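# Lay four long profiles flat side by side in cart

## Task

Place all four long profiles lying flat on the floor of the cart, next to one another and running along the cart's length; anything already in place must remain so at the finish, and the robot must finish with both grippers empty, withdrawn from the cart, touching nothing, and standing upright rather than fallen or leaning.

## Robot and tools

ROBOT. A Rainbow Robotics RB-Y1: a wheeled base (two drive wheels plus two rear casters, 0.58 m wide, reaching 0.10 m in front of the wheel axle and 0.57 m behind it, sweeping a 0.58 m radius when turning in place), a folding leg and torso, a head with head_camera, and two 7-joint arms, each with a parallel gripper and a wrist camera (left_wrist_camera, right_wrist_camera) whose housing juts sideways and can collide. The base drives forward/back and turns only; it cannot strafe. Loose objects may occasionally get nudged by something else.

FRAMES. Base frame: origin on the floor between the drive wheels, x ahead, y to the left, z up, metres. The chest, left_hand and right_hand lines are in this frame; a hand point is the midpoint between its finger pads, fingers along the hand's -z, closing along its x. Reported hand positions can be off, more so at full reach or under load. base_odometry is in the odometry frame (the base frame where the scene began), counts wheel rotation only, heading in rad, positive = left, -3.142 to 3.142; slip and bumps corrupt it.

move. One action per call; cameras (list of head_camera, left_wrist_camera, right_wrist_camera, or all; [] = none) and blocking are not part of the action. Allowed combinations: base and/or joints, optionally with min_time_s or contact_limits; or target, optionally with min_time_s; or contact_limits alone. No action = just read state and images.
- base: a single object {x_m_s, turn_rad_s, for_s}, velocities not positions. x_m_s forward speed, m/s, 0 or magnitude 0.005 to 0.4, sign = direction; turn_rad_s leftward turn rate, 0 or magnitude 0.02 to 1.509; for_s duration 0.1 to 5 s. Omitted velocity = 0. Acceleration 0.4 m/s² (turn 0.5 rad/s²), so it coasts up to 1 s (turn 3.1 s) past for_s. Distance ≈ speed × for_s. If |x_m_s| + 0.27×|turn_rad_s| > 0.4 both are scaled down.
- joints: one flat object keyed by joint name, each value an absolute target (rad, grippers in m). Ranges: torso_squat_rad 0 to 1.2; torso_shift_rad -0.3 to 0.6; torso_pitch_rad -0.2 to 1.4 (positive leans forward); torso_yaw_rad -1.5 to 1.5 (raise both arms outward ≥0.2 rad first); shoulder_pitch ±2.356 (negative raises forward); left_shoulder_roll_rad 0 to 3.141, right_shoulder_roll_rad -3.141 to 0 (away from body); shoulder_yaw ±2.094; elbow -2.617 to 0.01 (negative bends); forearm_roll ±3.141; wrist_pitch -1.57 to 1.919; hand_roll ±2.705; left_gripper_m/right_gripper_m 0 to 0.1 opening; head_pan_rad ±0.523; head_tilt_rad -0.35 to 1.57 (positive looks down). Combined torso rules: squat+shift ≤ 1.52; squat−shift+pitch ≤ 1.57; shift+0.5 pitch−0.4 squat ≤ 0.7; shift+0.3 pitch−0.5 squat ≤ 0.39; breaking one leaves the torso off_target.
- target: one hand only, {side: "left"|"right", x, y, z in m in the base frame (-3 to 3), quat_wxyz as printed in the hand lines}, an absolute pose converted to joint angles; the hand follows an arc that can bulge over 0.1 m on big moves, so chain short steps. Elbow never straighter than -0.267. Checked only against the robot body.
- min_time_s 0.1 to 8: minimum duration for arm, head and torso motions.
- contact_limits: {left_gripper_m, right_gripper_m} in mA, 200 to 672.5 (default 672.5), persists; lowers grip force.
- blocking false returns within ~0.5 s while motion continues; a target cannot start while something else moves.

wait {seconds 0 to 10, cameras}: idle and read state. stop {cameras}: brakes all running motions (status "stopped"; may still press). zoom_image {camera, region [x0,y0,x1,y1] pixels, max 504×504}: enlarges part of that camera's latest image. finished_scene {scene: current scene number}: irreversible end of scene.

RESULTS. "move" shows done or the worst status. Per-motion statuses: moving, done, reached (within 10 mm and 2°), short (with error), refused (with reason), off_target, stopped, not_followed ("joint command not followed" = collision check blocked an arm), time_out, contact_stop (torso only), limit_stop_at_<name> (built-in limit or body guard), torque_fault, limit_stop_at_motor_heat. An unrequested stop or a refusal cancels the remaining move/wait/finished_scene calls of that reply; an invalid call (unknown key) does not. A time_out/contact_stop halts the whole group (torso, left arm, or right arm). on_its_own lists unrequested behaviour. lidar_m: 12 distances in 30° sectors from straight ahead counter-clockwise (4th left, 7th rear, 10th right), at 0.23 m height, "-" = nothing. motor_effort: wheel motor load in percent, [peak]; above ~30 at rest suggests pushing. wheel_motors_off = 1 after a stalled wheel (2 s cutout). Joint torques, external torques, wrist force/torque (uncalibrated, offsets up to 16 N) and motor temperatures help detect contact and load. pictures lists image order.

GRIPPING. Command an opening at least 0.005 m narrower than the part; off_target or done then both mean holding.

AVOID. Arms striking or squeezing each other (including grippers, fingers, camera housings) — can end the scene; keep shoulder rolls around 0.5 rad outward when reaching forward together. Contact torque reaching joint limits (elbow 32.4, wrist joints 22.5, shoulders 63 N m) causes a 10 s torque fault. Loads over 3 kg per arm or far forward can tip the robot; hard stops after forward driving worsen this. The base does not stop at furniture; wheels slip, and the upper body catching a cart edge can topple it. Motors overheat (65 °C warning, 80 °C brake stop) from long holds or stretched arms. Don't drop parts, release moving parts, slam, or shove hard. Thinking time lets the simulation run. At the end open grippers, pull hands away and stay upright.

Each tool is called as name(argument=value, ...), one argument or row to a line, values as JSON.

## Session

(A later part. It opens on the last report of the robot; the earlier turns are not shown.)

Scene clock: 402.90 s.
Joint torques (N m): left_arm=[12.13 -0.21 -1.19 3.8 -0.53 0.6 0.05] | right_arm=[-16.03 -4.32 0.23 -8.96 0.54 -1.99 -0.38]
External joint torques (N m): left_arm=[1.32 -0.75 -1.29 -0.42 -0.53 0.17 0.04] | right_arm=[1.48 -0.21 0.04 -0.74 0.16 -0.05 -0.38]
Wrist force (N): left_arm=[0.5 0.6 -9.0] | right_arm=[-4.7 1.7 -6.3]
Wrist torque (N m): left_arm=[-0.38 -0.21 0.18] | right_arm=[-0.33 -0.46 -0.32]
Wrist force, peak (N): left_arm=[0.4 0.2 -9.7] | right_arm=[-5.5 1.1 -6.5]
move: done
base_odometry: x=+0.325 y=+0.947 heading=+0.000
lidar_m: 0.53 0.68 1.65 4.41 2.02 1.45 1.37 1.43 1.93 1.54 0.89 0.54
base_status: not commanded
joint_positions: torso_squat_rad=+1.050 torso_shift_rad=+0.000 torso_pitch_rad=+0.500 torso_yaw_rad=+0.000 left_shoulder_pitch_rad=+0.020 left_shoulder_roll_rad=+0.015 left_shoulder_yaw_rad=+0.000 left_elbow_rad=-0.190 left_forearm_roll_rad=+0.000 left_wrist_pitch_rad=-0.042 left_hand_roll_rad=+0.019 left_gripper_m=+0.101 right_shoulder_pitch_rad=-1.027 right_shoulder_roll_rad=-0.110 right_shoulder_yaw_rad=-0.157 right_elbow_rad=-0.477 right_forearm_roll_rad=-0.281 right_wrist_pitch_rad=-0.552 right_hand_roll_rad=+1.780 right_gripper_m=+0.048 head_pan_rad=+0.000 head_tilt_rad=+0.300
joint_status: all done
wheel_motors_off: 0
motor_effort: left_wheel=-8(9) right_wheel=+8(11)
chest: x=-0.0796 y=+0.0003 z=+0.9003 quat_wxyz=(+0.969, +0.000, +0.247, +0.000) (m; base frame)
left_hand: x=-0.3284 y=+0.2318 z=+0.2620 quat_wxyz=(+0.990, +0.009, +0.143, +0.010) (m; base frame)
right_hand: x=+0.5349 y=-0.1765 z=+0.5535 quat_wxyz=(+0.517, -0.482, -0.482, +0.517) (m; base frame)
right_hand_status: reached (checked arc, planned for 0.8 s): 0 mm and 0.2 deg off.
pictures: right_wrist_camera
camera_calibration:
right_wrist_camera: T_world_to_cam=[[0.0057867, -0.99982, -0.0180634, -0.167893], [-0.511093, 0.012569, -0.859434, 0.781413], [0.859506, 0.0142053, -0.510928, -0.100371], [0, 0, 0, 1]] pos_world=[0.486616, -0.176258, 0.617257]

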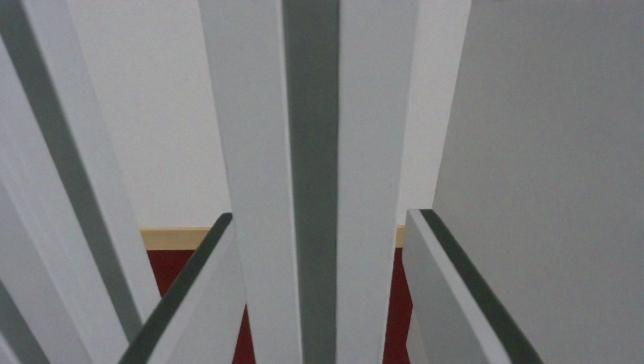

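move(
  target={"side":"right","x":0.537,"y":-0.1742,"z":0.553,"quat_wxyz":[0.5163,-0.4831,-0.4831,0.5163]},
  cameras=[],
)

move(
  joints={"right_gripper_m":0.01},
  cameras=["right_wrist_camera"],
)

move(
  target={"side":"right","x":0.519,"y":-0.177,"z":0.597,"quat_wxyz":[0.5163,-0.4831,-0.4831,0.5163]},
  cameras=[],
)

move(
  base={"x_m_s":-0.209,"for_s":1.5},
  joints={"right_shoulder_pitch_rad":-0.253,"right_shoulder_roll_rad":-0.05,"right_shoulder_yaw_rad":-0.083,"right_elbow_rad":-1.726,"right_forearm_roll_rad":-0.279,"right_wrist_pitch_rad":-0.04,"right_hand_roll_rad":1.811},
  min_time_s=1.5,
  cameras=["head_camera"],
)

Scene clock: 409.43 s.
Joint torques (N m): left_arm=[11.63 -0.31 -1.26 3.73 -0.39 0.53 0.33] | right_arm=[-17.45 -4.68 -0.28 -8.87 0.51 -2.05 -0.35]
External joint torques (N m): left_arm=[0.82 -0.85 -1.36 -0.49 -0.39 0.1 0.31] | right_arm=[0.35 -0.5 -0.5 -0.8 0.13 -0.11 -0.34]
Wrist force (N): left_arm=[0.2 0.4 -9.6] | right_arm=[-4.6 1.6 -6.5]
Wrist torque (N m): left_arm=[-0.35 -0.25 0.18] | right_arm=[-0.35 -0.43 -0.33]
Wrist force, peak (N): left_arm=[0.7 0.6 -9.8] | right_arm=[-5.4 0.0 -7.1]
move: done
base_odometry: x=+0.325 y=+0.947 heading=+0.000
lidar_m: 0.52 0.68 1.64 4.41 2.01 1.46 1.38 1.43 1.93 1.54 0.89 0.54
base_status: not commanded
joint_positions: torso_squat_rad=+1.050 torso_shift_rad=+0.000 torso_pitch_rad=+0.500 torso_yaw_rad=+0.000 left_shoulder_pitch_rad=+0.020 left_shoulder_roll_rad=+0.015 left_shoulder_yaw_rad=+0.000 left_elbow_rad=-0.190 left_forearm_roll_rad=+0.000 left_wrist_pitch_rad=-0.042 left_hand_roll_rad=+0.019 left_gripper_m=+0.101 right_shoulder_pitch_rad=-1.055 right_shoulder_roll_rad=-0.112 right_shoulder_yaw_rad=-0.158 right_elbow_rad=-0.427 right_forearm_roll_rad=-0.282 right_wrist_pitch_rad=-0.576 right_hand_roll_rad=+1.777 right_gripper_m=+0.048 head_pan_rad=+0.000 head_tilt_rad=+0.300
joint_status: all done
wheel_motors_off: 0
motor_effort: left_wheel=-8(9) right_wheel=+7(9)
chest: x=-0.0796 y=+0.0003 z=+0.9003 quat_wxyz=(+0.969, +0.000, +0.247, +0.000) (m; base frame)
left_hand: x=-0.3284 y=+0.2318 z=+0.2620 quat_wxyz=(+0.990, +0.009, +0.143, +0.010) (m; base frame)
right_hand: x=+0.5368 y=-0.1742 z=+0.5534 quat_wxyz=(+0.517, -0.482, -0.482, +0.517) (m; base frame)
right_hand_status: reached (checked arc, planned for 0.3 s): 0 mm and 0.2 deg off.
pictures: none
No camera images: "cameras" was empty.

Scene clock: 410.37 s.
Joint torques (N m): left_arm=[11.18 0.1 -0.5 3.61 -0.57 0.54 0.18] | right_arm=[-17.81 -4.09 0.24 -8.83 1.05 -2.01 0.29]
External joint torques (N m): left_arm=[0.36 -0.44 -0.6 -0.61 -0.57 0.11 0.17] | right_arm=[-0.01 0.1 0.02 -0.76 0.67 -0.07 0.3]
Wrist force (N): left_arm=[0.5 0.5 -9.1] | right_arm=[-3.3 2.4 -6.7]
Wrist torque (N m): left_arm=[-0.37 -0.22 0.19] | right_arm=[-0.57 -0.49 -1.16]
Wrist force, peak (N): left_arm=[0.5 0.6 -9.6] | right_arm=[-4.9 1.9 -6.5]
move: off_target
base_odometry: x=+0.325 y=+0.947 heading=+0.000
lidar_m: 0.52 0.68 1.65 4.41 2.02 1.45 1.38 1.43 1.94 1.54 0.89 0.54
base_status: not commanded
joint_positions: torso_squat_rad=+1.050 torso_shift_rad=+0.000 torso_pitch_rad=+0.500 torso_yaw_rad=+0.000 left_shoulder_pitch_rad=+0.020 left_shoulder_roll_rad=+0.015 left_shoulder_yaw_rad=+0.000 left_elbow_rad=-0.190 left_forearm_roll_rad=+0.000 left_wrist_pitch_rad=-0.042 left_hand_roll_rad=+0.019 left_gripper_m=+0.101 right_shoulder_pitch_rad=-1.055 right_shoulder_roll_rad=-0.112 right_shoulder_yaw_rad=-0.158 right_elbow_rad=-0.427 right_forearm_roll_rad=-0.282 right_wrist_pitch_rad=-0.576 right_hand_roll_rad=+1.776 right_gripper_m=+0.030 head_pan_rad=+0.000 head_tilt_rad=+0.300
joint_status: right_gripper_m off_target (ended at +0.030, target +0.010)
wheel_motors_off: 0
motor_effort: left_wheel=-8(9) right_wheel=+6(9)
chest: x=-0.0796 y=+0.0003 z=+0.9003 quat_wxyz=(+0.969, +0.000, +0.247, +0.000) (m; base frame)
left_hand: x=-0.3284 y=+0.2318 z=+0.2620 quat_wxyz=(+0.990, +0.009, +0.143, +0.010) (m; base frame)
right_hand: x=+0.5368 y=-0.1742 z=+0.5534 quat_wxyz=(+0.517, -0.482, -0.482, +0.517) (m; base frame)
pictures: right_wrist_camera
camera_calibration:
right_wrist_camera: T_world_to_cam=[[0.00588869, -0.999812, -0.0184756, -0.165399], [-0.5111, 0.0128711, -0.859425, 0.78232], [0.859501, 0.0145038, -0.510929, -0.102033], [0, 0, 0, 1]] pos_world=[0.488516, -0.173957, 0.617158]

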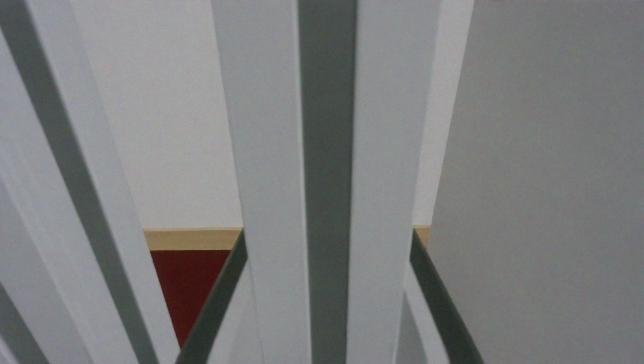

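Scene clock: 411.77 s.
Joint torques (N m): left_arm=[12.05 0.03 -0.81 3.67 -0.56 0.6 0.23] | right_arm=[-19.54 -2.18 0.81 -15.42 0.71 -4.12 0.03]
External joint torques (N m): left_arm=[1.23 -0.51 -0.91 -0.55 -0.56 0.17 0.21] | right_arm=[-4.62 -0.01 0.1 -5.7 0.38 -2.29 0.03]
Wrist force (N): left_arm=[0.0 0.4 -9.1] | right_arm=[-4.6 10.2 -6.7]
Wrist torque (N m): left_arm=[-0.35 -0.26 0.18] | right_arm=[-0.57 -0.44 -0.31]
Wrist force, peak (N): left_arm=[-0.1 0.4 -9.7] | right_arm=[-5.0 -49.9 -3.8]
move: done
base_odometry: x=+0.325 y=+0.947 heading=+0.000
lidar_m: 0.52 0.68 1.65 4.40 2.01 1.46 1.38 1.43 1.93 1.54 0.89 0.52
base_status: not commanded
joint_positions: torso_squat_rad=+1.050 torso_shift_rad=+0.000 torso_pitch_rad=+0.500 torso_yaw_rad=+0.000 left_shoulder_pitch_rad=+0.020 left_shoulder_roll_rad=+0.015 left_shoulder_yaw_rad=+0.000 left_elbow_rad=-0.190 left_forearm_roll_rad=+0.000 left_wrist_pitch_rad=-0.042 left_hand_roll_rad=+0.019 left_gripper_m=+0.101 right_shoulder_pitch_rad=-0.775 right_shoulder_roll_rad=-0.022 right_shoulder_yaw_rad=-0.194 right_elbow_rad=-1.062 right_forearm_roll_rad=-0.281 right_wrist_pitch_rad=-0.231 right_hand_roll_rad=+1.898 right_gripper_m=+0.030 head_pan_rad=+0.000 head_tilt_rad=+0.300
joint_status: all done
wheel_motors_off: 0
motor_effort: left_wheel=-7(9) right_wheel=+10(10)
chest: x=-0.0796 y=+0.0003 z=+0.9003 quat_wxyz=(+0.969, +0.000, +0.247, +0.000) (m; base frame)
left_hand: x=-0.3284 y=+0.2318 z=+0.2620 quat_wxyz=(+0.990, +0.009, +0.143, +0.010) (m; base frame)
right_hand: x=+0.5177 y=-0.1774 z=+0.5957 quat_wxyz=(+0.514, -0.484, -0.486, +0.515) (m; base frame)
right_hand_status: reached (checked arc, planned for 1.0 s): 2 mm and 0.4 deg off.
pictures: none
No camera images: "cameras" was empty.

Scene clock: 414.33 s.
Joint torques (N m): left_arm=[11.2 0.87 -0.87 3.45 -0.51 0.5 0.07] | right_arm=[-10.72 -3.26 -0.28 -16.13 0.68 -4.45 -0.6]
External joint torques (N m): left_arm=[0.38 0.32 -0.97 -0.77 -0.5 0.06 0.06] | right_arm=[-4.31 -1.53 0.29 -5.75 0.46 -2.49 -0.6]
Wrist force (N): left_arm=[0.5 0.5 -9.4] | right_arm=[-4.8 10.6 -6.8]
Wrist torque (N m): left_arm=[-0.38 -0.21 0.20] | right_arm=[0.06 -0.50 -0.31]
Wrist force, peak (N): left_arm=[0.3 0.3 -9.7] | right_arm=[-4.5 11.7 -8.1]
move: done
base_odometry: x=+0.012 y=+0.947 heading=-0.001
lidar_m: 0.84 0.95 2.07 4.50 1.58 1.13 1.07 1.10 1.49 3.94 1.06 0.44
base_status: done (sent for 1.5 of 1.5 s)
joint_positions: torso_squat_rad=+1.050 torso_shift_rad=+0.000 torso_pitch_rad=+0.500 torso_yaw_rad=+0.000 left_shoulder_pitch_rad=+0.020 left_shoulder_roll_rad=+0.015 left_shoulder_yaw_rad=+0.000 left_elbow_rad=-0.190 left_forearm_roll_rad=+0.000 left_wrist_pitch_rad=-0.042 left_hand_roll_rad=+0.019 left_gripper_m=+0.101 right_shoulder_pitch_rad=-0.252 right_shoulder_roll_rad=-0.050 right_shoulder_yaw_rad=-0.083 right_elbow_rad=-1.725 right_forearm_roll_rad=-0.279 right_wrist_pitch_rad=-0.039 right_hand_roll_rad=+1.811 right_gripper_m=+0.030 head_pan_rad=+0.000 head_tilt_rad=+0.300
joint_status: all done
wheel_motors_off: 0
motor_effort: left_wheel=-12(30) right_wheel=+17(40)
chest: x=-0.0796 y=+0.0003 z=+0.9003 quat_wxyz=(+0.969, +0.000, +0.248, +0.000) (m; base frame)
left_hand: x=-0.3285 y=+0.2318 z=+0.2621 quat_wxyz=(+0.990, +0.009, +0.143, +0.010) (m; base frame)
right_hand: x=+0.3995 y=-0.2298 z=+0.6229 quat_wxyz=(+0.517, -0.483, -0.483, +0.516) (m; base frame)
pictures: head_camera
camera_calibration:
head_camera: T_world_to_cam=[[-0.0580391, -0.998227, 0.0132183, -0.00606161], [-0.682245, 0.029994, -0.730508, 0.859356], [0.728816, -0.0514162, -0.682776, 0.642557], [0, 0, 0, 1]] pos_world=[0.117633, 0.00121144, 1.06657]

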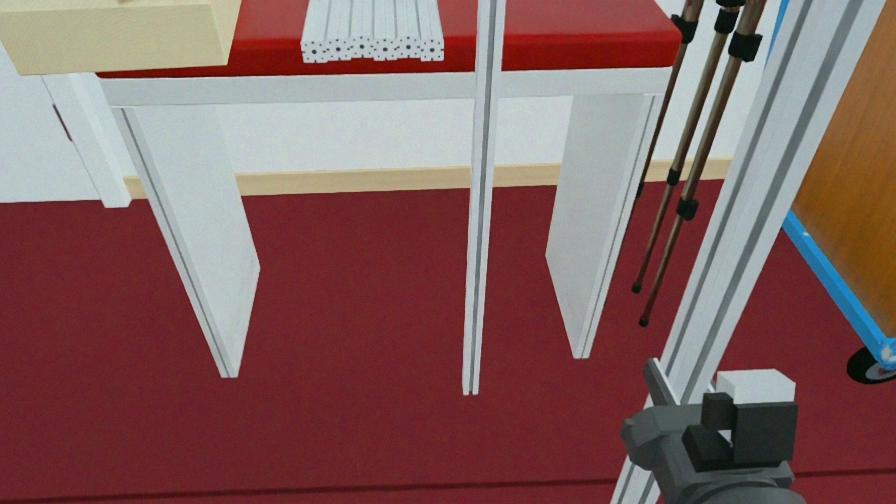

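move(
  base={"turn_rad_s":-0.6485,"for_s":2.567},
  cameras=[],
)

move(
  base={"x_m_s":0.399,"for_s":3.1},
  cameras=[],
)

move(
  base={"turn_rad_s":0.6485,"for_s":2.567},
  joints={"right_shoulder_pitch_rad":-0.158,"right_shoulder_roll_rad":0,"right_shoulder_yaw_rad":-0.125,"right_elbow_rad":-1.96,"right_forearm_roll_rad":-1.048,"right_wrist_pitch_rad":0.073,"right_hand_roll_rad":1.037},
  min_time_s=3,
  cameras=[],
)

move(
  joints={"torso_squat_rad":0.6,"torso_shift_rad":0.15,"torso_pitch_rad":0.65,"right_shoulder_pitch_rad":-0.563,"right_shoulder_roll_rad":0,"right_shoulder_yaw_rad":-0.199,"right_elbow_rad":-2.125,"right_forearm_roll_rad":-0.007,"right_wrist_pitch_rad":1.217,"right_hand_roll_rad":0.026,"head_pan_rad":0.4,"head_tilt_rad":0.25},
  min_time_s=2,
  cameras=[],
)

move(
  target={"side":"right","x":0.50,"y":-0.200,"z":0.80,"quat_wxyz":[0.9238,0.0161,-0.3826,-0.0067]},
  cameras=["head_camera"],
)

move(
  joints={"head_pan_rad":-0.4},
  cameras=["head_camera"],
)

Scene clock: 426.83 s.
Joint torques (N m): left_arm=[11.63 0.5 -1.25 3.73 -0.39 0.49 0.13] | right_arm=[-10.5 -3.57 0.52 -15.92 0.43 -4.27 -0.37]
External joint torques (N m): left_arm=[0.82 -0.04 -1.35 -0.49 -0.39 0.06 0.11] | right_arm=[-4.1 -1.85 1.09 -5.56 0.21 -2.34 -0.37]
Wrist force (N): left_arm=[0.4 0.8 -9.3] | right_arm=[-4.5 10.7 -6.9]
Wrist torque (N m): left_arm=[-0.40 -0.23 0.19] | right_arm=[-0.30 -0.46 -0.34]
Wrist force, peak (N): left_arm=[0.4 0.9 -9.8] | right_arm=[-5.1 10.9 -7.0]
move: done
base_odometry: x=+0.012 y=+0.947 heading=-1.665
lidar_m: 2.94 1.11 0.98 0.84 0.98 1.93 4.69 1.72 1.15 1.06 1.08 0.43
base_status: done (sent for 2.57 of 2.57 s)
joint_positions: torso_squat_rad=+1.050 torso_shift_rad=+0.000 torso_pitch_rad=+0.500 torso_yaw_rad=+0.000 left_shoulder_pitch_rad=+0.020 left_shoulder_roll_rad=+0.015 left_shoulder_yaw_rad=+0.000 left_elbow_rad=-0.190 left_forearm_roll_rad=+0.000 left_wrist_pitch_rad=-0.042 left_hand_roll_rad=+0.019 left_gripper_m=+0.101 right_shoulder_pitch_rad=-0.252 right_shoulder_roll_rad=-0.050 right_shoulder_yaw_rad=-0.083 right_elbow_rad=-1.725 right_forearm_roll_rad=-0.279 right_wrist_pitch_rad=-0.039 right_hand_roll_rad=+1.811 right_gripper_m=+0.030 head_pan_rad=+0.000 head_tilt_rad=+0.300
joint_status: not commanded
wheel_motors_off: 0
motor_effort: left_wheel=+12(50) right_wheel=+7(46)
chest: x=-0.0796 y=+0.0003 z=+0.9003 quat_wxyz=(+0.969, +0.000, +0.248, +0.000) (m; base frame)
left_hand: x=-0.3285 y=+0.2318 z=+0.2621 quat_wxyz=(+0.990, +0.009, +0.143, +0.010) (m; base frame)
right_hand: x=+0.3995 y=-0.2298 z=+0.6229 quat_wxyz=(+0.517, -0.483, -0.483, +0.516) (m; base frame)
pictures: none
No camera images: "cameras" was empty.

Scene clock: 431.47 s.
Joint torques (N m): left_arm=[12.18 -0.07 -0.86 3.59 -0.46 0.64 0.26] | right_arm=[-10.06 -3.66 0.09 -15.75 0.39 -4.15 -0.58]
External joint torques (N m): left_arm=[1.36 -0.62 -0.96 -0.63 -0.46 0.21 0.24] | right_arm=[-3.65 -1.94 0.67 -5.39 0.17 -2.23 -0.58]
Wrist force (N): left_arm=[0.5 0.3 -9.3] | right_arm=[-4.1 10.6 -7.1]
Wrist torque (N m): left_arm=[-0.34 -0.23 0.18] | right_arm=[-0.62 -0.44 -0.32]
Wrist force, peak (N): left_arm=[0.4 0.1 -9.7] | right_arm=[-4.2 11.3 -7.9]
move: done
base_odometry: x=-0.105 y=-0.284 heading=-1.665
lidar_m: 2.59 2.63 0.90 0.83 0.85 1.35 5.53 1.50 0.99 0.92 0.94 0.43
base_status: done (sent for 3.1 of 3.1 s)
joint_positions: torso_squat_rad=+1.050 torso_shift_rad=+0.000 torso_pitch_rad=+0.500 torso_yaw_rad=+0.000 left_shoulder_pitch_rad=+0.020 left_shoulder_roll_rad=+0.015 left_shoulder_yaw_rad=+0.000 left_elbow_rad=-0.190 left_forearm_roll_rad=+0.000 left_wrist_pitch_rad=-0.042 left_hand_roll_rad=+0.019 left_gripper_m=+0.101 right_shoulder_pitch_rad=-0.252 right_shoulder_roll_rad=-0.050 right_shoulder_yaw_rad=-0.083 right_elbow_rad=-1.725 right_forearm_roll_rad=-0.279 right_wrist_pitch_rad=-0.039 right_hand_roll_rad=+1.811 right_gripper_m=+0.030 head_pan_rad=+0.000 head_tilt_rad=+0.300
joint_status: not commanded
wheel_motors_off: 0
motor_effort: left_wheel=+2(50) right_wheel=-8(42)
chest: x=-0.0795 y=+0.0003 z=+0.9003 quat_wxyz=(+0.969, +0.000, +0.248, +0.000) (m; base frame)
left_hand: x=-0.3284 y=+0.2318 z=+0.2620 quat_wxyz=(+0.990, +0.009, +0.143, +0.010) (m; base frame)
right_hand: x=+0.3996 y=-0.2297 z=+0.6229 quat_wxyz=(+0.517, -0.483, -0.483, +0.516) (m; base frame)
pictures: none
No camera images: "cameras" was empty.

Scene clock: 435.67 s.
Joint torques (N m): left_arm=[11.78 0.78 -1.64 3.95 -0.47 0.28 0.34] | right_arm=[-8.36 0.49 -0.52 -16.21 -0.16 -2.41 -0.29]
External joint torques (N m): left_arm=[0.96 0.23 -1.74 -0.27 -0.47 -0.15 0.32] | right_arm=[-3.39 1.83 -0.16 -5.61 -0.24 -1.38 -0.34]
Wrist force (N): left_arm=[0.5 0.3 -9.5] | right_arm=[-19.7 -4.2 -6.1]
Wrist torque (N m): left_arm=[-0.33 -0.23 0.19] | right_arm=[-0.08 -0.71 -0.35]
Wrist force, peak (N): left_arm=[0.7 0.4 -9.7] | right_arm=[-20.4 -4.0 -6.4]
move: done
base_odometry: x=-0.105 y=-0.284 heading=-0.001
lidar_m: 0.81 0.85 1.46 3.90 1.35 0.98 0.92 0.95 1.30 3.39 1.19 0.85
base_status: done (sent for 2.57 of 2.57 s)
joint_positions: torso_squat_rad=+1.050 torso_shift_rad=+0.000 torso_pitch_rad=+0.500 torso_yaw_rad=+0.000 left_shoulder_pitch_rad=+0.020 left_shoulder_roll_rad=+0.015 left_shoulder_yaw_rad=+0.000 left_elbow_rad=-0.190 left_forearm_roll_rad=+0.000 left_wrist_pitch_rad=-0.042 left_hand_roll_rad=+0.019 left_gripper_m=+0.101 right_shoulder_pitch_rad=-0.157 right_shoulder_roll_rad=+0.000 right_shoulder_yaw_rad=-0.125 right_elbow_rad=-1.959 right_forearm_roll_rad=-1.048 right_wrist_pitch_rad=+0.073 right_hand_roll_rad=+1.037 right_gripper_m=+0.030 head_pan_rad=+0.000 head_tilt_rad=+0.300
joint_status: all done
wheel_motors_off: 0
motor_effort: left_wheel=+5(41) right_wheel=+13(39)
chest: x=-0.0795 y=+0.0003 z=+0.9003 quat_wxyz=(+0.969, +0.000, +0.248, +0.000) (m; base frame)
left_hand: x=-0.3284 y=+0.2318 z=+0.2620 quat_wxyz=(+0.990, +0.009, +0.143, +0.010) (m; base frame)
right_hand: x=+0.3796 y=-0.2399 z=+0.6788 quat_wxyz=(+0.708, -0.006, -0.706, +0.003) (m; base frame)
pictures: none
No camera images: "cameras" was empty.

Scene clock: 438.00 s.
Joint torques (N m): left_arm=[15.35 0.39 -1.91 5.21 -0.32 0.89 0.35] | right_arm=[-11.94 -0.41 0.79 -14.39 -0.17 -3.01 -0.45]
External joint torques (N m): left_arm=[1.16 -0.13 -2.03 -0.33 -0.32 0.19 0.32] | right_arm=[-3.5 1.07 0.33 -4.62 -0.3 -1.57 -0.49]
Wrist force (N): left_arm=[1.4 0.5 -8.4] | right_arm=[-15.4 -4.7 -17.4]
Wrist torque (N m): left_arm=[-0.33 -0.12 0.13] | right_arm=[-0.10 -0.66 -0.37]
Wrist force, peak (N): left_arm=[1.0 0.5 -9.5] | right_arm=[-16.0 -5.3 -17.8]
move: done
base_odometry: x=-0.105 y=-0.284 heading=-0.001
lidar_m: 0.82 0.86 1.45 3.90 1.36 0.98 0.92 0.96 1.29 3.40 1.19 0.86
base_status: not commanded
joint_positions: torso_squat_rad=+0.600 torso_shift_rad=+0.150 torso_pitch_rad=+0.651 torso_yaw_rad=+0.000 left_shoulder_pitch_rad=+0.020 left_shoulder_roll_rad=+0.015 left_shoulder_yaw_rad=+0.000 left_elbow_rad=-0.190 left_forearm_roll_rad=+0.000 left_wrist_pitch_rad=-0.042 left_hand_roll_rad=+0.019 left_gripper_m=+0.101 right_shoulder_pitch_rad=-0.562 right_shoulder_roll_rad=+0.000 right_shoulder_yaw_rad=-0.199 right_elbow_rad=-2.124 right_forearm_roll_rad=-0.007 right_wrist_pitch_rad=+1.217 right_hand_roll_rad=+0.026 right_gripper_m=+0.030 head_pan_rad=+0.400 head_tilt_rad=+0.250
joint_status: all done
wheel_motors_off: 0
motor_effort: left_wheel=-1(5) right_wheel=+18(18)
chest: x=+0.0459 y=+0.0003 z=+1.0980 quat_wxyz=(+0.948, +0.000, +0.320, +0.000) (m; base frame)
left_hand: x=-0.2958 y=+0.2318 z=+0.5042 quat_wxyz=(+0.976, +0.010, +0.217, +0.009) (m; base frame)
right_hand: x=+0.4989 y=-0.2098 z=+0.7986 quat_wxyz=(+0.924, +0.016, -0.381, -0.006) (m; base frame)
pictures: none
No camera images: "cameras" was empty.

Scene clock: 438.83 s.
Joint torques (N m): left_arm=[15.19 0.73 -1.17 4.97 -0.52 0.8 0.26] | right_arm=[-11.39 -0.75 1.08 -14.57 0.38 -3.04 -0.34]
External joint torques (N m): left_arm=[1 0.21 -1.28 -0.57 -0.52 0.1 0.23] | right_arm=[-2.85 0.41 0.57 -4.81 0.27 -1.6 -0.38]
Wrist force (N): left_arm=[1.5 0.4 -9.0] | right_arm=[-15.5 -4.8 -17.5]
Wrist torque (N m): left_arm=[-0.32 -0.09 0.14] | right_arm=[0.13 -0.66 -0.39]
Wrist force, peak (N): left_arm=[1.4 0.8 -9.1] | right_arm=[-15.4 -7.1 -18.0]
move: done
base_odometry: x=-0.105 y=-0.284 heading=-0.001
lidar_m: 0.82 0.85 1.45 3.90 1.36 0.98 0.93 0.96 1.29 3.41 1.19 0.86
base_status: not commanded
joint_positions: torso_squat_rad=+0.600 torso_shift_rad=+0.150 torso_pitch_rad=+0.651 torso_yaw_rad=+0.000 left_shoulder_pitch_rad=+0.020 left_shoulder_roll_rad=+0.015 left_shoulder_yaw_rad=+0.000 left_elbow_rad=-0.190 left_forearm_roll_rad=+0.000 left_wrist_pitch_rad=-0.042 left_hand_roll_rad=+0.019 left_gripper_m=+0.101 right_shoulder_pitch_rad=-0.563 right_shoulder_roll_rad=+0.000 right_shoulder_yaw_rad=-0.164 right_elbow_rad=-2.123 right_forearm_roll_rad=+0.021 right_wrist_pitch_rad=+1.216 right_hand_roll_rad=-0.005 right_gripper_m=+0.030 head_pan_rad=+0.400 head_tilt_rad=+0.250
joint_status: all done
wheel_motors_off: 0
motor_effort: left_wheel=-1(2) right_wheel=+15(17)
chest: x=+0.0459 y=+0.0003 z=+1.0980 quat_wxyz=(+0.948, +0.000, +0.320, +0.000) (m; base frame)
left_hand: x=-0.2958 y=+0.2318 z=+0.5042 quat_wxyz=(+0.976, +0.010, +0.217, +0.009) (m; base frame)
right_hand: x=+0.4995 y=-0.2002 z=+0.7993 quat_wxyz=(+0.924, +0.017, -0.382, -0.006) (m; base frame)
right_hand_status: reached (checked arc, planned for 0.2 s): 1 mm and 0.1 deg off.
pictures: head_camera
camera_calibration:
head_camera: T_world_to_cam=[[0.256386, -0.941375, -0.219271, 0.231331], [-0.748974, -0.0500894, -0.660704, 1.01681], [0.610987, 0.333623, -0.717907, 0.721259], [0, 0, 0, 1]] pos_world=[0.261578, 0.0280724, 1.24033]

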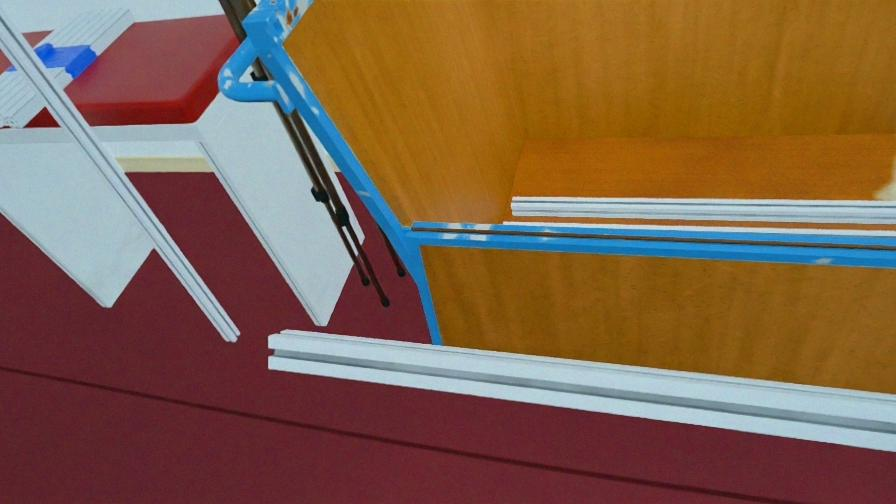

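Scene clock: 440.03 s.
Joint torques (N m): left_arm=[15.13 1.18 -1.4 5 -0.38 0.83 0.29] | right_arm=[-11.81 -0.36 0.09 -14.4 0.38 -3.22 -0.27]
External joint torques (N m): left_arm=[0.94 0.65 -1.51 -0.54 -0.37 0.13 0.26] | right_arm=[-3.27 0.8 -0.42 -4.64 0.21 -1.78 -0.31]
Wrist force (N): left_arm=[1.7 0.5 -8.6] | right_arm=[-15.6 -4.9 -17.3]
Wrist torque (N m): left_arm=[-0.33 -0.08 0.14] | right_arm=[0.02 -0.66 -0.36]
Wrist force, peak (N): left_arm=[1.5 0.5 -9.1] | right_arm=[-15.5 -4.9 -17.7]
move: done
base_odometry: x=-0.105 y=-0.284 heading=-0.001
lidar_m: 0.82 0.85 1.46 3.89 1.36 0.98 0.92 0.96 1.29 3.40 1.19 0.86
base_status: not commanded
joint_positions: torso_squat_rad=+0.600 torso_shift_rad=+0.150 torso_pitch_rad=+0.651 torso_yaw_rad=+0.000 left_shoulder_pitch_rad=+0.020 left_shoulder_roll_rad=+0.015 left_shoulder_yaw_rad=+0.000 left_elbow_rad=-0.190 left_forearm_roll_rad=+0.000 left_wrist_pitch_rad=-0.042 left_hand_roll_rad=+0.019 left_gripper_m=+0.101 right_shoulder_pitch_rad=-0.563 right_shoulder_roll_rad=+0.000 right_shoulder_yaw_rad=-0.164 right_elbow_rad=-2.123 right_forearm_roll_rad=+0.021 right_wrist_pitch_rad=+1.216 right_hand_roll_rad=-0.005 right_gripper_m=+0.030 head_pan_rad=-0.400 head_tilt_rad=+0.250
joint_status: all done
wheel_motors_off: 0
motor_effort: left_wheel=-1(2) right_wheel=+15(17)
chest: x=+0.0459 y=+0.0003 z=+1.0980 quat_wxyz=(+0.948, +0.000, +0.320, +0.000) (m; base frame)
left_hand: x=-0.2958 y=+0.2318 z=+0.5042 quat_wxyz=(+0.976, +0.010, +0.217, +0.009) (m; base frame)
right_hand: x=+0.4995 y=-0.2002 z=+0.7993 quat_wxyz=(+0.924, +0.017, -0.382, -0.006) (m; base frame)
pictures: head_camera
camera_calibration:
head_camera: T_world_to_cam=[[-0.362184, -0.897528, 0.251527, -0.240108], [-0.729982, 0.105324, -0.675302, 1.0314], [0.579611, -0.428194, -0.693326, 0.696841], [0, 0, 0, 1]] pos_world=[0.26204, -0.0257514, 1.24004]

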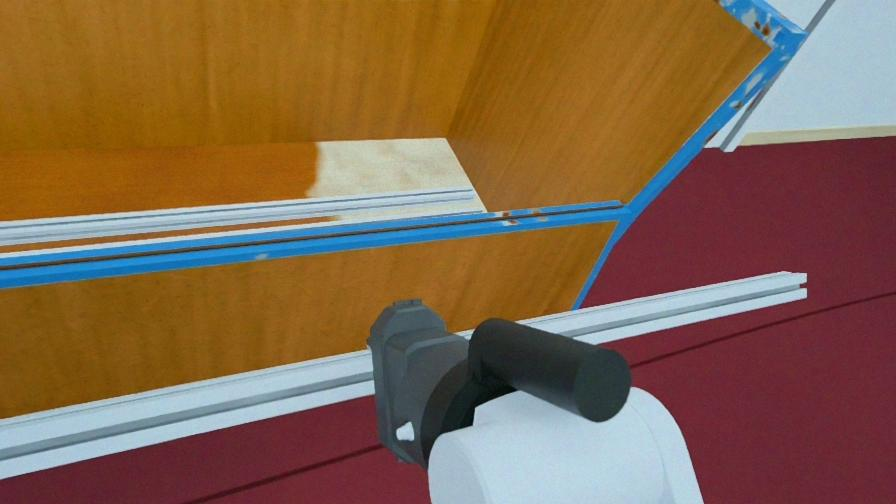

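move(
  base={"x_m_s":0.2515,"for_s":2.167},
  joints={"head_tilt_rad":0},
  cameras=["head_camera"],
)

move(
  joints={"torso_squat_rad":0.64,"torso_shift_rad":0.24,"torso_pitch_rad":0.85,"right_shoulder_pitch_rad":-1.09,"right_shoulder_roll_rad":-0.171,"right_shoulder_yaw_rad":-0.277,"right_elbow_rad":-1.12,"right_forearm_roll_rad":-0.032,"right_wrist_pitch_rad":1.336,"right_hand_roll_rad":-0.029},
  min_time_s=2.5,
  cameras=["head_camera","right_wrist_camera"],
)

Scene clock: 450.07 s.
Joint torques (N m): left_arm=[15.6 0.65 -1.71 5.28 -0.42 0.83 0.26] | right_arm=[-11.9 -0.94 0.29 -14.3 0.21 -3.26 -0.37]
External joint torques (N m): left_arm=[1.42 0.13 -1.82 -0.26 -0.41 0.14 0.24] | right_arm=[-3.36 0.21 -0.22 -4.54 0.04 -1.82 -0.41]
Wrist force (N): left_arm=[1.5 0.2 -8.5] | right_arm=[-15.4 -4.8 -17.7]
Wrist torque (N m): left_arm=[-0.28 -0.10 0.13] | right_arm=[-0.03 -0.64 -0.40]
Wrist force, peak (N): left_arm=[1.6 0.5 -9.3] | right_arm=[-15.8 -4.7 -18.5]
move: done
base_odometry: x=+0.440 y=-0.285 heading=-0.001
lidar_m: 0.27 0.29 0.40 4.11 2.14 1.55 1.46 1.52 2.05 4.60 0.41 0.30
base_status: done (sent for 2.17 of 2.17 s)
joint_positions: torso_squat_rad=+0.600 torso_shift_rad=+0.150 torso_pitch_rad=+0.650 torso_yaw_rad=+0.000 left_shoulder_pitch_rad=+0.020 left_shoulder_roll_rad=+0.015 left_shoulder_yaw_rad=+0.000 left_elbow_rad=-0.190 left_forearm_roll_rad=+0.000 left_wrist_pitch_rad=-0.042 left_hand_roll_rad=+0.019 left_gripper_m=+0.101 right_shoulder_pitch_rad=-0.563 right_shoulder_roll_rad=+0.000 right_shoulder_yaw_rad=-0.164 right_elbow_rad=-2.123 right_forearm_roll_rad=+0.021 right_wrist_pitch_rad=+1.216 right_hand_roll_rad=-0.005 right_gripper_m=+0.030 head_pan_rad=-0.400 head_tilt_rad=+0.000
joint_status: all done
wheel_motors_off: 0
motor_effort: left_wheel=+2(37) right_wheel=-7(47)
chest: x=+0.0458 y=+0.0003 z=+1.0980 quat_wxyz=(+0.948, +0.000, +0.320, +0.000) (m; base frame)
left_hand: x=-0.2957 y=+0.2318 z=+0.5041 quat_wxyz=(+0.976, +0.010, +0.217, +0.009) (m; base frame)
right_hand: x=+0.4995 y=-0.2002 z=+0.7994 quat_wxyz=(+0.924, +0.017, -0.382, -0.006) (m; base frame)
pictures: head_camera
camera_calibration:
head_camera: T_world_to_cam=[[-0.365383, -0.900128, 0.237203, -0.221787], [-0.559102, 0.00847812, -0.829055, 1.19117], [0.744245, -0.435543, -0.506361, 0.433952], [0, 0, 0, 1]] pos_world=[0.261985, -0.020731, 1.25989]

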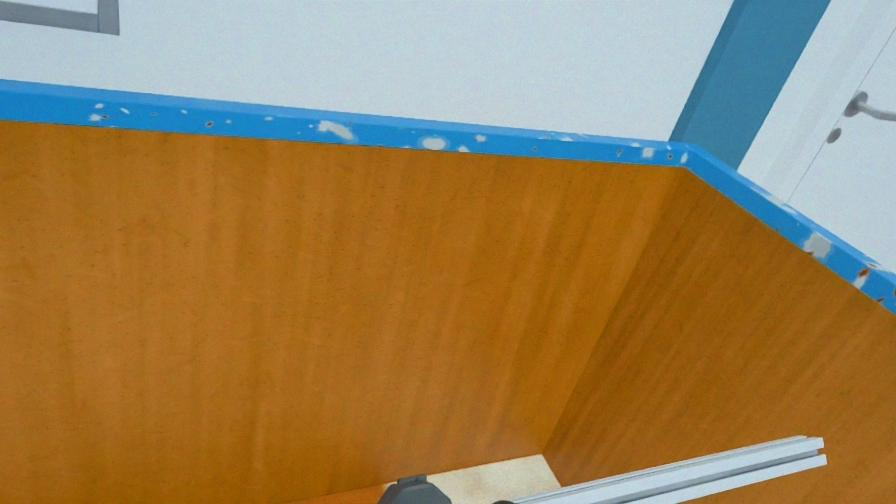

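Scene clock: 452.87 s.
Joint torques (N m): left_arm=[19.4 0.12 -0.97 6.03 -0.49 1.26 0.44] | right_arm=[-15.67 -5.93 0.05 -10.78 0.06 0.16 -0.29]
External joint torques (N m): left_arm=[1.24 -0.36 -1.1 -1.07 -0.48 0.24 0.41] | right_arm=[-2.97 -1.91 -0.07 -2.73 -0.12 0.2 -0.29]
Wrist force (N): left_arm=[2.5 0.1 -8.1] | right_arm=[-4.7 -5.2 -21.9]
Wrist torque (N m): left_arm=[-0.29 -0.07 0.13] | right_arm=[-0.06 -0.47 -0.35]
Wrist force, peak (N): left_arm=[1.6 0.5 -9.1] | right_arm=[-10.9 -4.9 -20.9]
move: done
base_odometry: x=+0.440 y=-0.285 heading=-0.001
lidar_m: 0.27 0.29 0.39 4.10 2.14 1.54 1.47 1.52 2.06 4.59 0.40 0.29
base_status: not commanded
joint_positions: torso_squat_rad=+0.640 torso_shift_rad=+0.240 torso_pitch_rad=+0.850 torso_yaw_rad=+0.000 left_shoulder_pitch_rad=+0.020 left_shoulder_roll_rad=+0.015 left_shoulder_yaw_rad=+0.000 left_elbow_rad=-0.190 left_forearm_roll_rad=+0.000 left_wrist_pitch_rad=-0.042 left_hand_roll_rad=+0.019 left_gripper_m=+0.101 right_shoulder_pitch_rad=-1.089 right_shoulder_roll_rad=-0.171 right_shoulder_yaw_rad=-0.277 right_elbow_rad=-1.120 right_forearm_roll_rad=-0.032 right_wrist_pitch_rad=+1.336 right_hand_roll_rad=-0.029 right_gripper_m=+0.030 head_pan_rad=-0.400 head_tilt_rad=+0.000
joint_status: all done
wheel_motors_off: 0
motor_effort: left_wheel=+3(4) right_wheel=-5(9)
chest: x=+0.1381 y=+0.0003 z=+1.0300 quat_wxyz=(+0.911, +0.000, +0.412, +0.000) (m; base frame)
left_hand: x=-0.3146 y=+0.2318 z=+0.5158 quat_wxyz=(+0.950, +0.011, +0.313, +0.008) (m; base frame)
right_hand: x=+0.5253 y=-0.1995 z=+0.4977 quat_wxyz=(+1.000, +0.017, +0.004, -0.002) (m; base frame)
pictures: head_camera, right_wrist_camera
camera_calibration:
head_camera: T_world_to_cam=[[-0.311025, -0.900137, 0.304988, -0.249272], [-0.712549, 0.00849826, -0.70157, 1.07629], [0.628917, -0.435525, -0.644035, 0.488594], [0, 0, 0, 1]] pos_world=[0.382092, -0.0207309, 1.14579]
right_wrist_camera: T_world_to_cam=[[-0.999771, 0.0213533, 0.00169684, 0.530264], [0.0195423, 0.876797, 0.480464, -0.0443411], [0.00877171, 0.480387, -0.877013, 0.601806], [0, 0, 0, 1]] pos_world=[0.52573, -0.261545, 0.548196]

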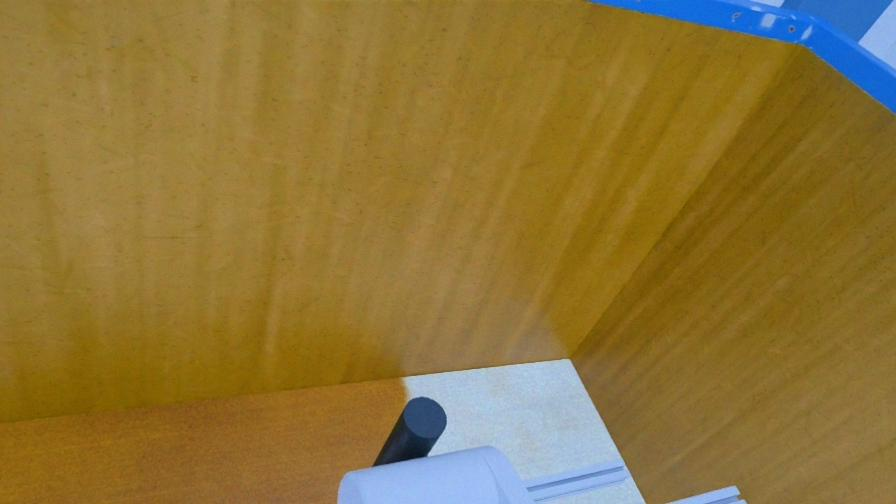

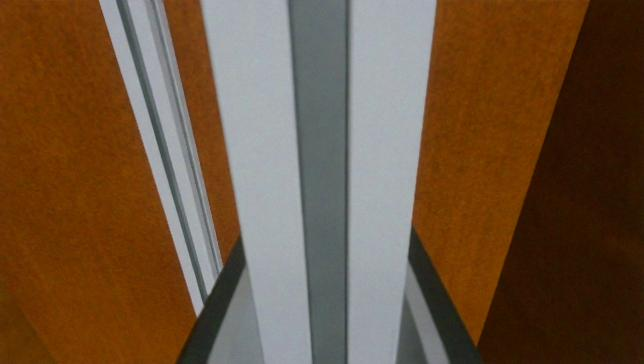

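move(
  joints={"torso_squat_rad":0.68,"torso_shift_rad":0.33,"torso_pitch_rad":1.05,"right_shoulder_pitch_rad":-1.06,"right_shoulder_roll_rad":-0.16,"right_shoulder_yaw_rad":-0.276,"right_elbow_rad":-1.099,"right_forearm_roll_rad":-0.03,"right_wrist_pitch_rad":1.084,"right_hand_roll_rad":-0.018,"head_pan_rad":-0.5},
  min_time_s=2,
  cameras=["head_camera","right_wrist_camera"],
)

Scene clock: 460.57 s.
Joint torques (N m): left_arm=[22.79 0.7 -1.71 7.6 -0.53 1.47 0.34] | right_arm=[-9.63 -0.48 1.43 -9.41 0.43 -0.21 0.52]
External joint torques (N m): left_arm=[1.37 0.29 -1.86 -0.79 -0.52 0.16 0.3] | right_arm=[-1.98 1.87 1.33 -2.45 0.27 -0.18 0.51]
Wrist force (N): left_arm=[3.4 0.4 -7.8] | right_arm=[-4.8 -5.3 -21.9]
Wrist torque (N m): left_arm=[-0.33 -0.02 0.13] | right_arm=[0.07 -0.48 -0.32]
Wrist force, peak (N): left_arm=[2.7 0.4 -8.5] | right_arm=[-4.9 -5.6 -22.3]
move: done
base_odometry: x=+0.440 y=-0.285 heading=-0.001
lidar_m: 0.27 0.29 0.40 4.10 2.15 1.56 1.48 1.51 2.06 4.59 0.40 0.29
base_status: not commanded
joint_positions: torso_squat_rad=+0.680 torso_shift_rad=+0.330 torso_pitch_rad=+1.050 torso_yaw_rad=+0.000 left_shoulder_pitch_rad=+0.020 left_shoulder_roll_rad=+0.015 left_shoulder_yaw_rad=+0.000 left_elbow_rad=-0.190 left_forearm_roll_rad=+0.000 left_wrist_pitch_rad=-0.042 left_hand_roll_rad=+0.019 left_gripper_m=+0.101 right_shoulder_pitch_rad=-1.060 right_shoulder_roll_rad=-0.160 right_shoulder_yaw_rad=-0.276 right_elbow_rad=-1.099 right_forearm_roll_rad=-0.030 right_wrist_pitch_rad=+1.084 right_hand_roll_rad=-0.018 right_gripper_m=+0.030 head_pan_rad=-0.500 head_tilt_rad=+0.000
joint_status: all done
wheel_motors_off: 0
motor_effort: left_wheel=+3(4) right_wheel=-4(7)
chest: x=+0.2169 y=+0.0003 z=+0.9493 quat_wxyz=(+0.865, +0.000, +0.501, +0.000) (m; base frame)
left_hand: x=-0.3289 y=+0.2318 z=+0.5353 quat_wxyz=(+0.914, +0.012, +0.406, +0.007) (m; base frame)
right_hand: x=+0.5206 y=-0.1993 z=+0.3338 quat_wxyz=(+1.000, +0.019, +0.004, -0.003) (m; base frame)
pictures: head_camera, right_wrist_camera
camera_calibration:
head_camera: T_world_to_cam=[[-0.287901, -0.852277, 0.436735, -0.328332], [-0.837411, 0.00279972, -0.546567, 0.955761], [0.464603, -0.523084, -0.714512, 0.49067], [0, 0, 0, 1]] pos_world=[0.47787, -0.0258443, 1.01637]
right_wrist_camera: T_world_to_cam=[[-0.99973, 0.0231944, 0.00155389, 0.526263], [0.0210496, 0.874867, 0.483905, 0.0320717], [0.00986443, 0.483807, -0.875119, 0.457358], [0, 0, 0, 1]] pos_world=[0.520934, -0.261538, 0.383905]

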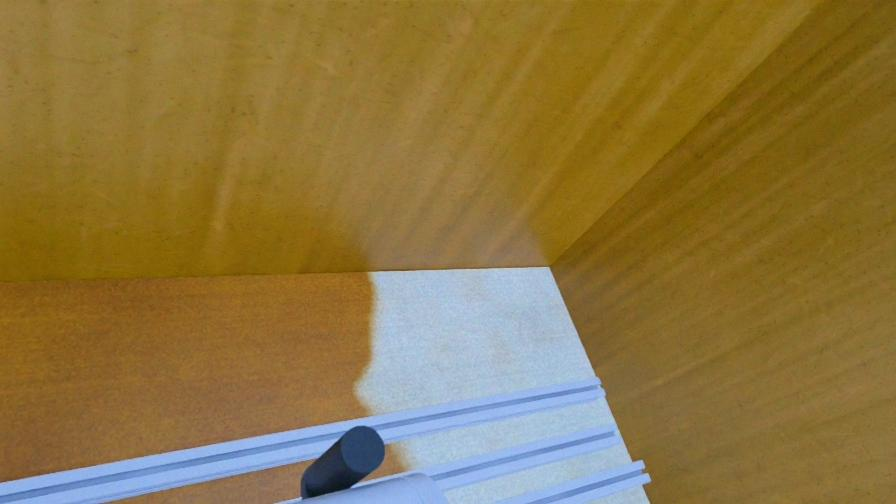

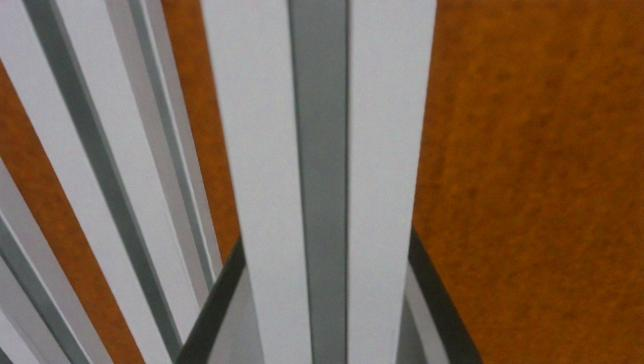

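move(
  target={"side":"right","x":0.513,"y":-0.2,"z":0.305,"quat_wxyz":[0.99985,0.01745,0,0]},
  min_time_s=1.2,
  cameras=[],
)

move(
  target={"side":"right","x":0.513,"y":-0.2,"z":0.3003,"quat_wxyz":[0.99985,0.01745,0,0]},
  min_time_s=0.6,
  cameras=["head_camera","right_wrist_camera"],
)

zoom_image(
  camera="head_camera",
  region=[540, 360, 740, 500],
)

Scene clock: 468.40 s.
Joint torques (N m): left_arm=[23.13 0.36 -0.74 7.77 -0.48 1.58 0.07] | right_arm=[-10.39 -3.92 -0.04 -8.34 -0.01 -0.13 0.05]
External joint torques (N m): left_arm=[1.72 -0.05 -0.88 -0.61 -0.47 0.27 0.03] | right_arm=[-2.57 -1.43 -0.12 -2.25 -0.16 -0.07 0.04]
Wrist force (N): left_arm=[3.4 0.4 -7.6] | right_arm=[-5.0 -4.8 -20.9]
Wrist torque (N m): left_arm=[-0.35 -0.02 0.11] | right_arm=[-0.29 -0.44 -0.35]
Wrist force, peak (N): left_arm=[3.6 0.3 -8.2] | right_arm=[-5.3 -5.6 -22.3]
move: done
base_odometry: x=+0.440 y=-0.285 heading=-0.001
lidar_m: 0.28 0.29 0.40 4.10 2.14 1.55 1.47 1.52 2.06 4.60 0.40 0.30
base_status: not commanded
joint_positions: torso_squat_rad=+0.680 torso_shift_rad=+0.330 torso_pitch_rad=+1.050 torso_yaw_rad=+0.000 left_shoulder_pitch_rad=+0.020 left_shoulder_roll_rad=+0.015 left_shoulder_yaw_rad=+0.000 left_elbow_rad=-0.190 left_forearm_roll_rad=+0.000 left_wrist_pitch_rad=-0.042 left_hand_roll_rad=+0.019 left_gripper_m=+0.101 right_shoulder_pitch_rad=-1.114 right_shoulder_roll_rad=-0.178 right_shoulder_yaw_rad=-0.280 right_elbow_rad=-0.888 right_forearm_roll_rad=-0.032 right_wrist_pitch_rad=+0.923 right_hand_roll_rad=-0.013 right_gripper_m=+0.030 head_pan_rad=-0.500 head_tilt_rad=+0.000
joint_status: all done
wheel_motors_off: 0
motor_effort: left_wheel=+4(5) right_wheel=-6(6)
chest: x=+0.2169 y=+0.0003 z=+0.9493 quat_wxyz=(+0.865, +0.000, +0.501, +0.000) (m; base frame)
left_hand: x=-0.3289 y=+0.2318 z=+0.5353 quat_wxyz=(+0.914, +0.012, +0.406, +0.007) (m; base frame)
right_hand: x=+0.5123 y=-0.1999 z=+0.3049 quat_wxyz=(+1.000, +0.017, +0.000, +0.000) (m; base frame)
right_hand_status: reached (checked arc, planned for 1.2 s): 1 mm and 0.0 deg off.
pictures: none
No camera images: "cameras" was empty.

Scene clock: 469.33 s.
Joint torques (N m): left_arm=[22.02 0.31 -1.27 7.56 -0.56 1.41 0.18] | right_arm=[-10.78 -5.29 -0.41 -7.08 0.06 -4.42 -0.22]
External joint torques (N m): left_arm=[0.62 -0.1 -1.41 -0.82 -0.55 0.09 0.14] | right_arm=[-2.8 -2.73 -0.5 -1.16 -0.08 -4.37 -0.22]
Wrist force (N): left_arm=[3.5 0.2 -7.9] | right_arm=[-17.5 -2.0 18.3]
Wrist torque (N m): left_arm=[-0.33 0.01 0.12] | right_arm=[-0.66 0.75 -0.57]
Wrist force, peak (N): left_arm=[3.5 0.7 -8.0] | right_arm=[-20.3 -1.6 22.1]
move: done
base_odometry: x=+0.440 y=-0.285 heading=-0.001
lidar_m: 0.28 0.29 0.40 4.10 2.14 1.56 1.47 1.52 2.06 4.59 0.40 0.29
base_status: not commanded
joint_positions: torso_squat_rad=+0.680 torso_shift_rad=+0.330 torso_pitch_rad=+1.050 torso_yaw_rad=+0.000 left_shoulder_pitch_rad=+0.020 left_shoulder_roll_rad=+0.015 left_shoulder_yaw_rad=+0.000 left_elbow_rad=-0.190 left_forearm_roll_rad=+0.000 left_wrist_pitch_rad=-0.042 left_hand_roll_rad=+0.019 left_gripper_m=+0.101 right_shoulder_pitch_rad=-1.130 right_shoulder_roll_rad=-0.183 right_shoulder_yaw_rad=-0.282 right_elbow_rad=-0.844 right_forearm_roll_rad=-0.033 right_wrist_pitch_rad=+0.897 right_hand_roll_rad=-0.013 right_gripper_m=+0.030 head_pan_rad=-0.500 head_tilt_rad=+0.000
joint_status: all done
wheel_motors_off: 0
motor_effort: left_wheel=+3(4) right_wheel=-3(6)
chest: x=+0.2166 y=+0.0003 z=+0.9496 quat_wxyz=(+0.865, +0.000, +0.501, +0.000) (m; base frame)
left_hand: x=-0.3289 y=+0.2318 z=+0.5350 quat_wxyz=(+0.914, +0.011, +0.406, +0.007) (m; base frame)
right_hand: x=+0.5120 y=-0.1998 z=+0.3012 quat_wxyz=(+1.000, +0.018, +0.000, +0.000) (m; base frame)
right_hand_status: reached (checked arc, planned for 0.6 s): 1 mm and 0.0 deg off.
pictures: head_camera, right_wrist_camera
camera_calibration:
head_camera: T_world_to_cam=[[-0.288291, -0.852191, 0.436645, -0.328256], [-0.83698, 0.00275744, -0.547226, 0.956108], [0.465137, -0.523224, -0.714062, 0.490476], [0, 0, 0, 1]] pos_world=[0.477472, -0.0257444, 1.01677]
right_wrist_camera: T_world_to_cam=[[-0.999821, 0.0180865, -0.00559345, 0.518953], [0.0131666, 0.87661, 0.481022, 0.0537418], [0.0136033, 0.480862, -0.876691, 0.427238], [0, 0, 0, 1]] pos_world=[0.51234, -0.261939, 0.351607]

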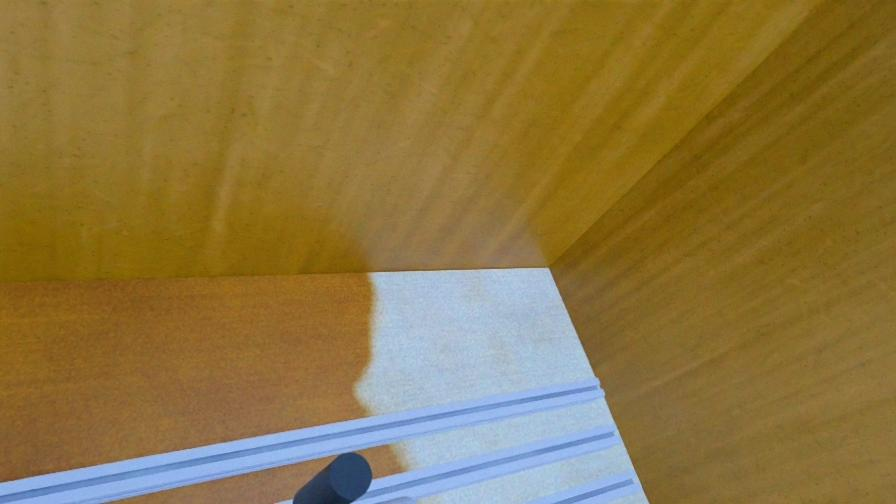

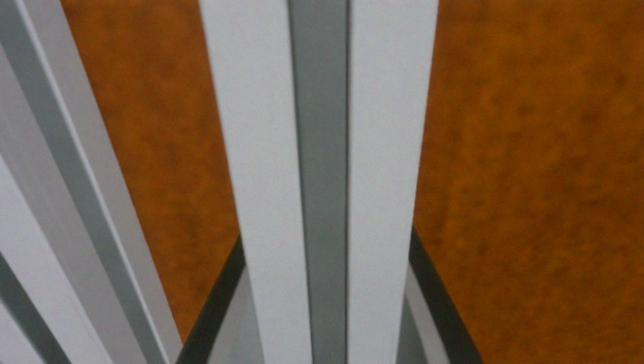

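Scaled by 2.520 from the camera's 896x504 image, which has a finer 1280x720 frame.

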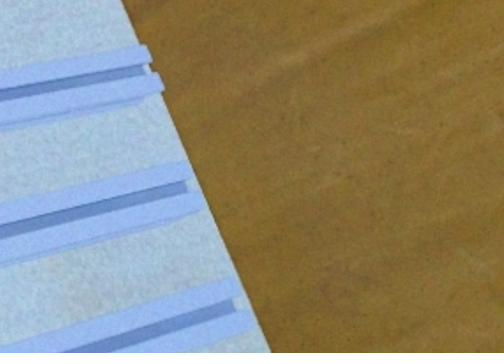

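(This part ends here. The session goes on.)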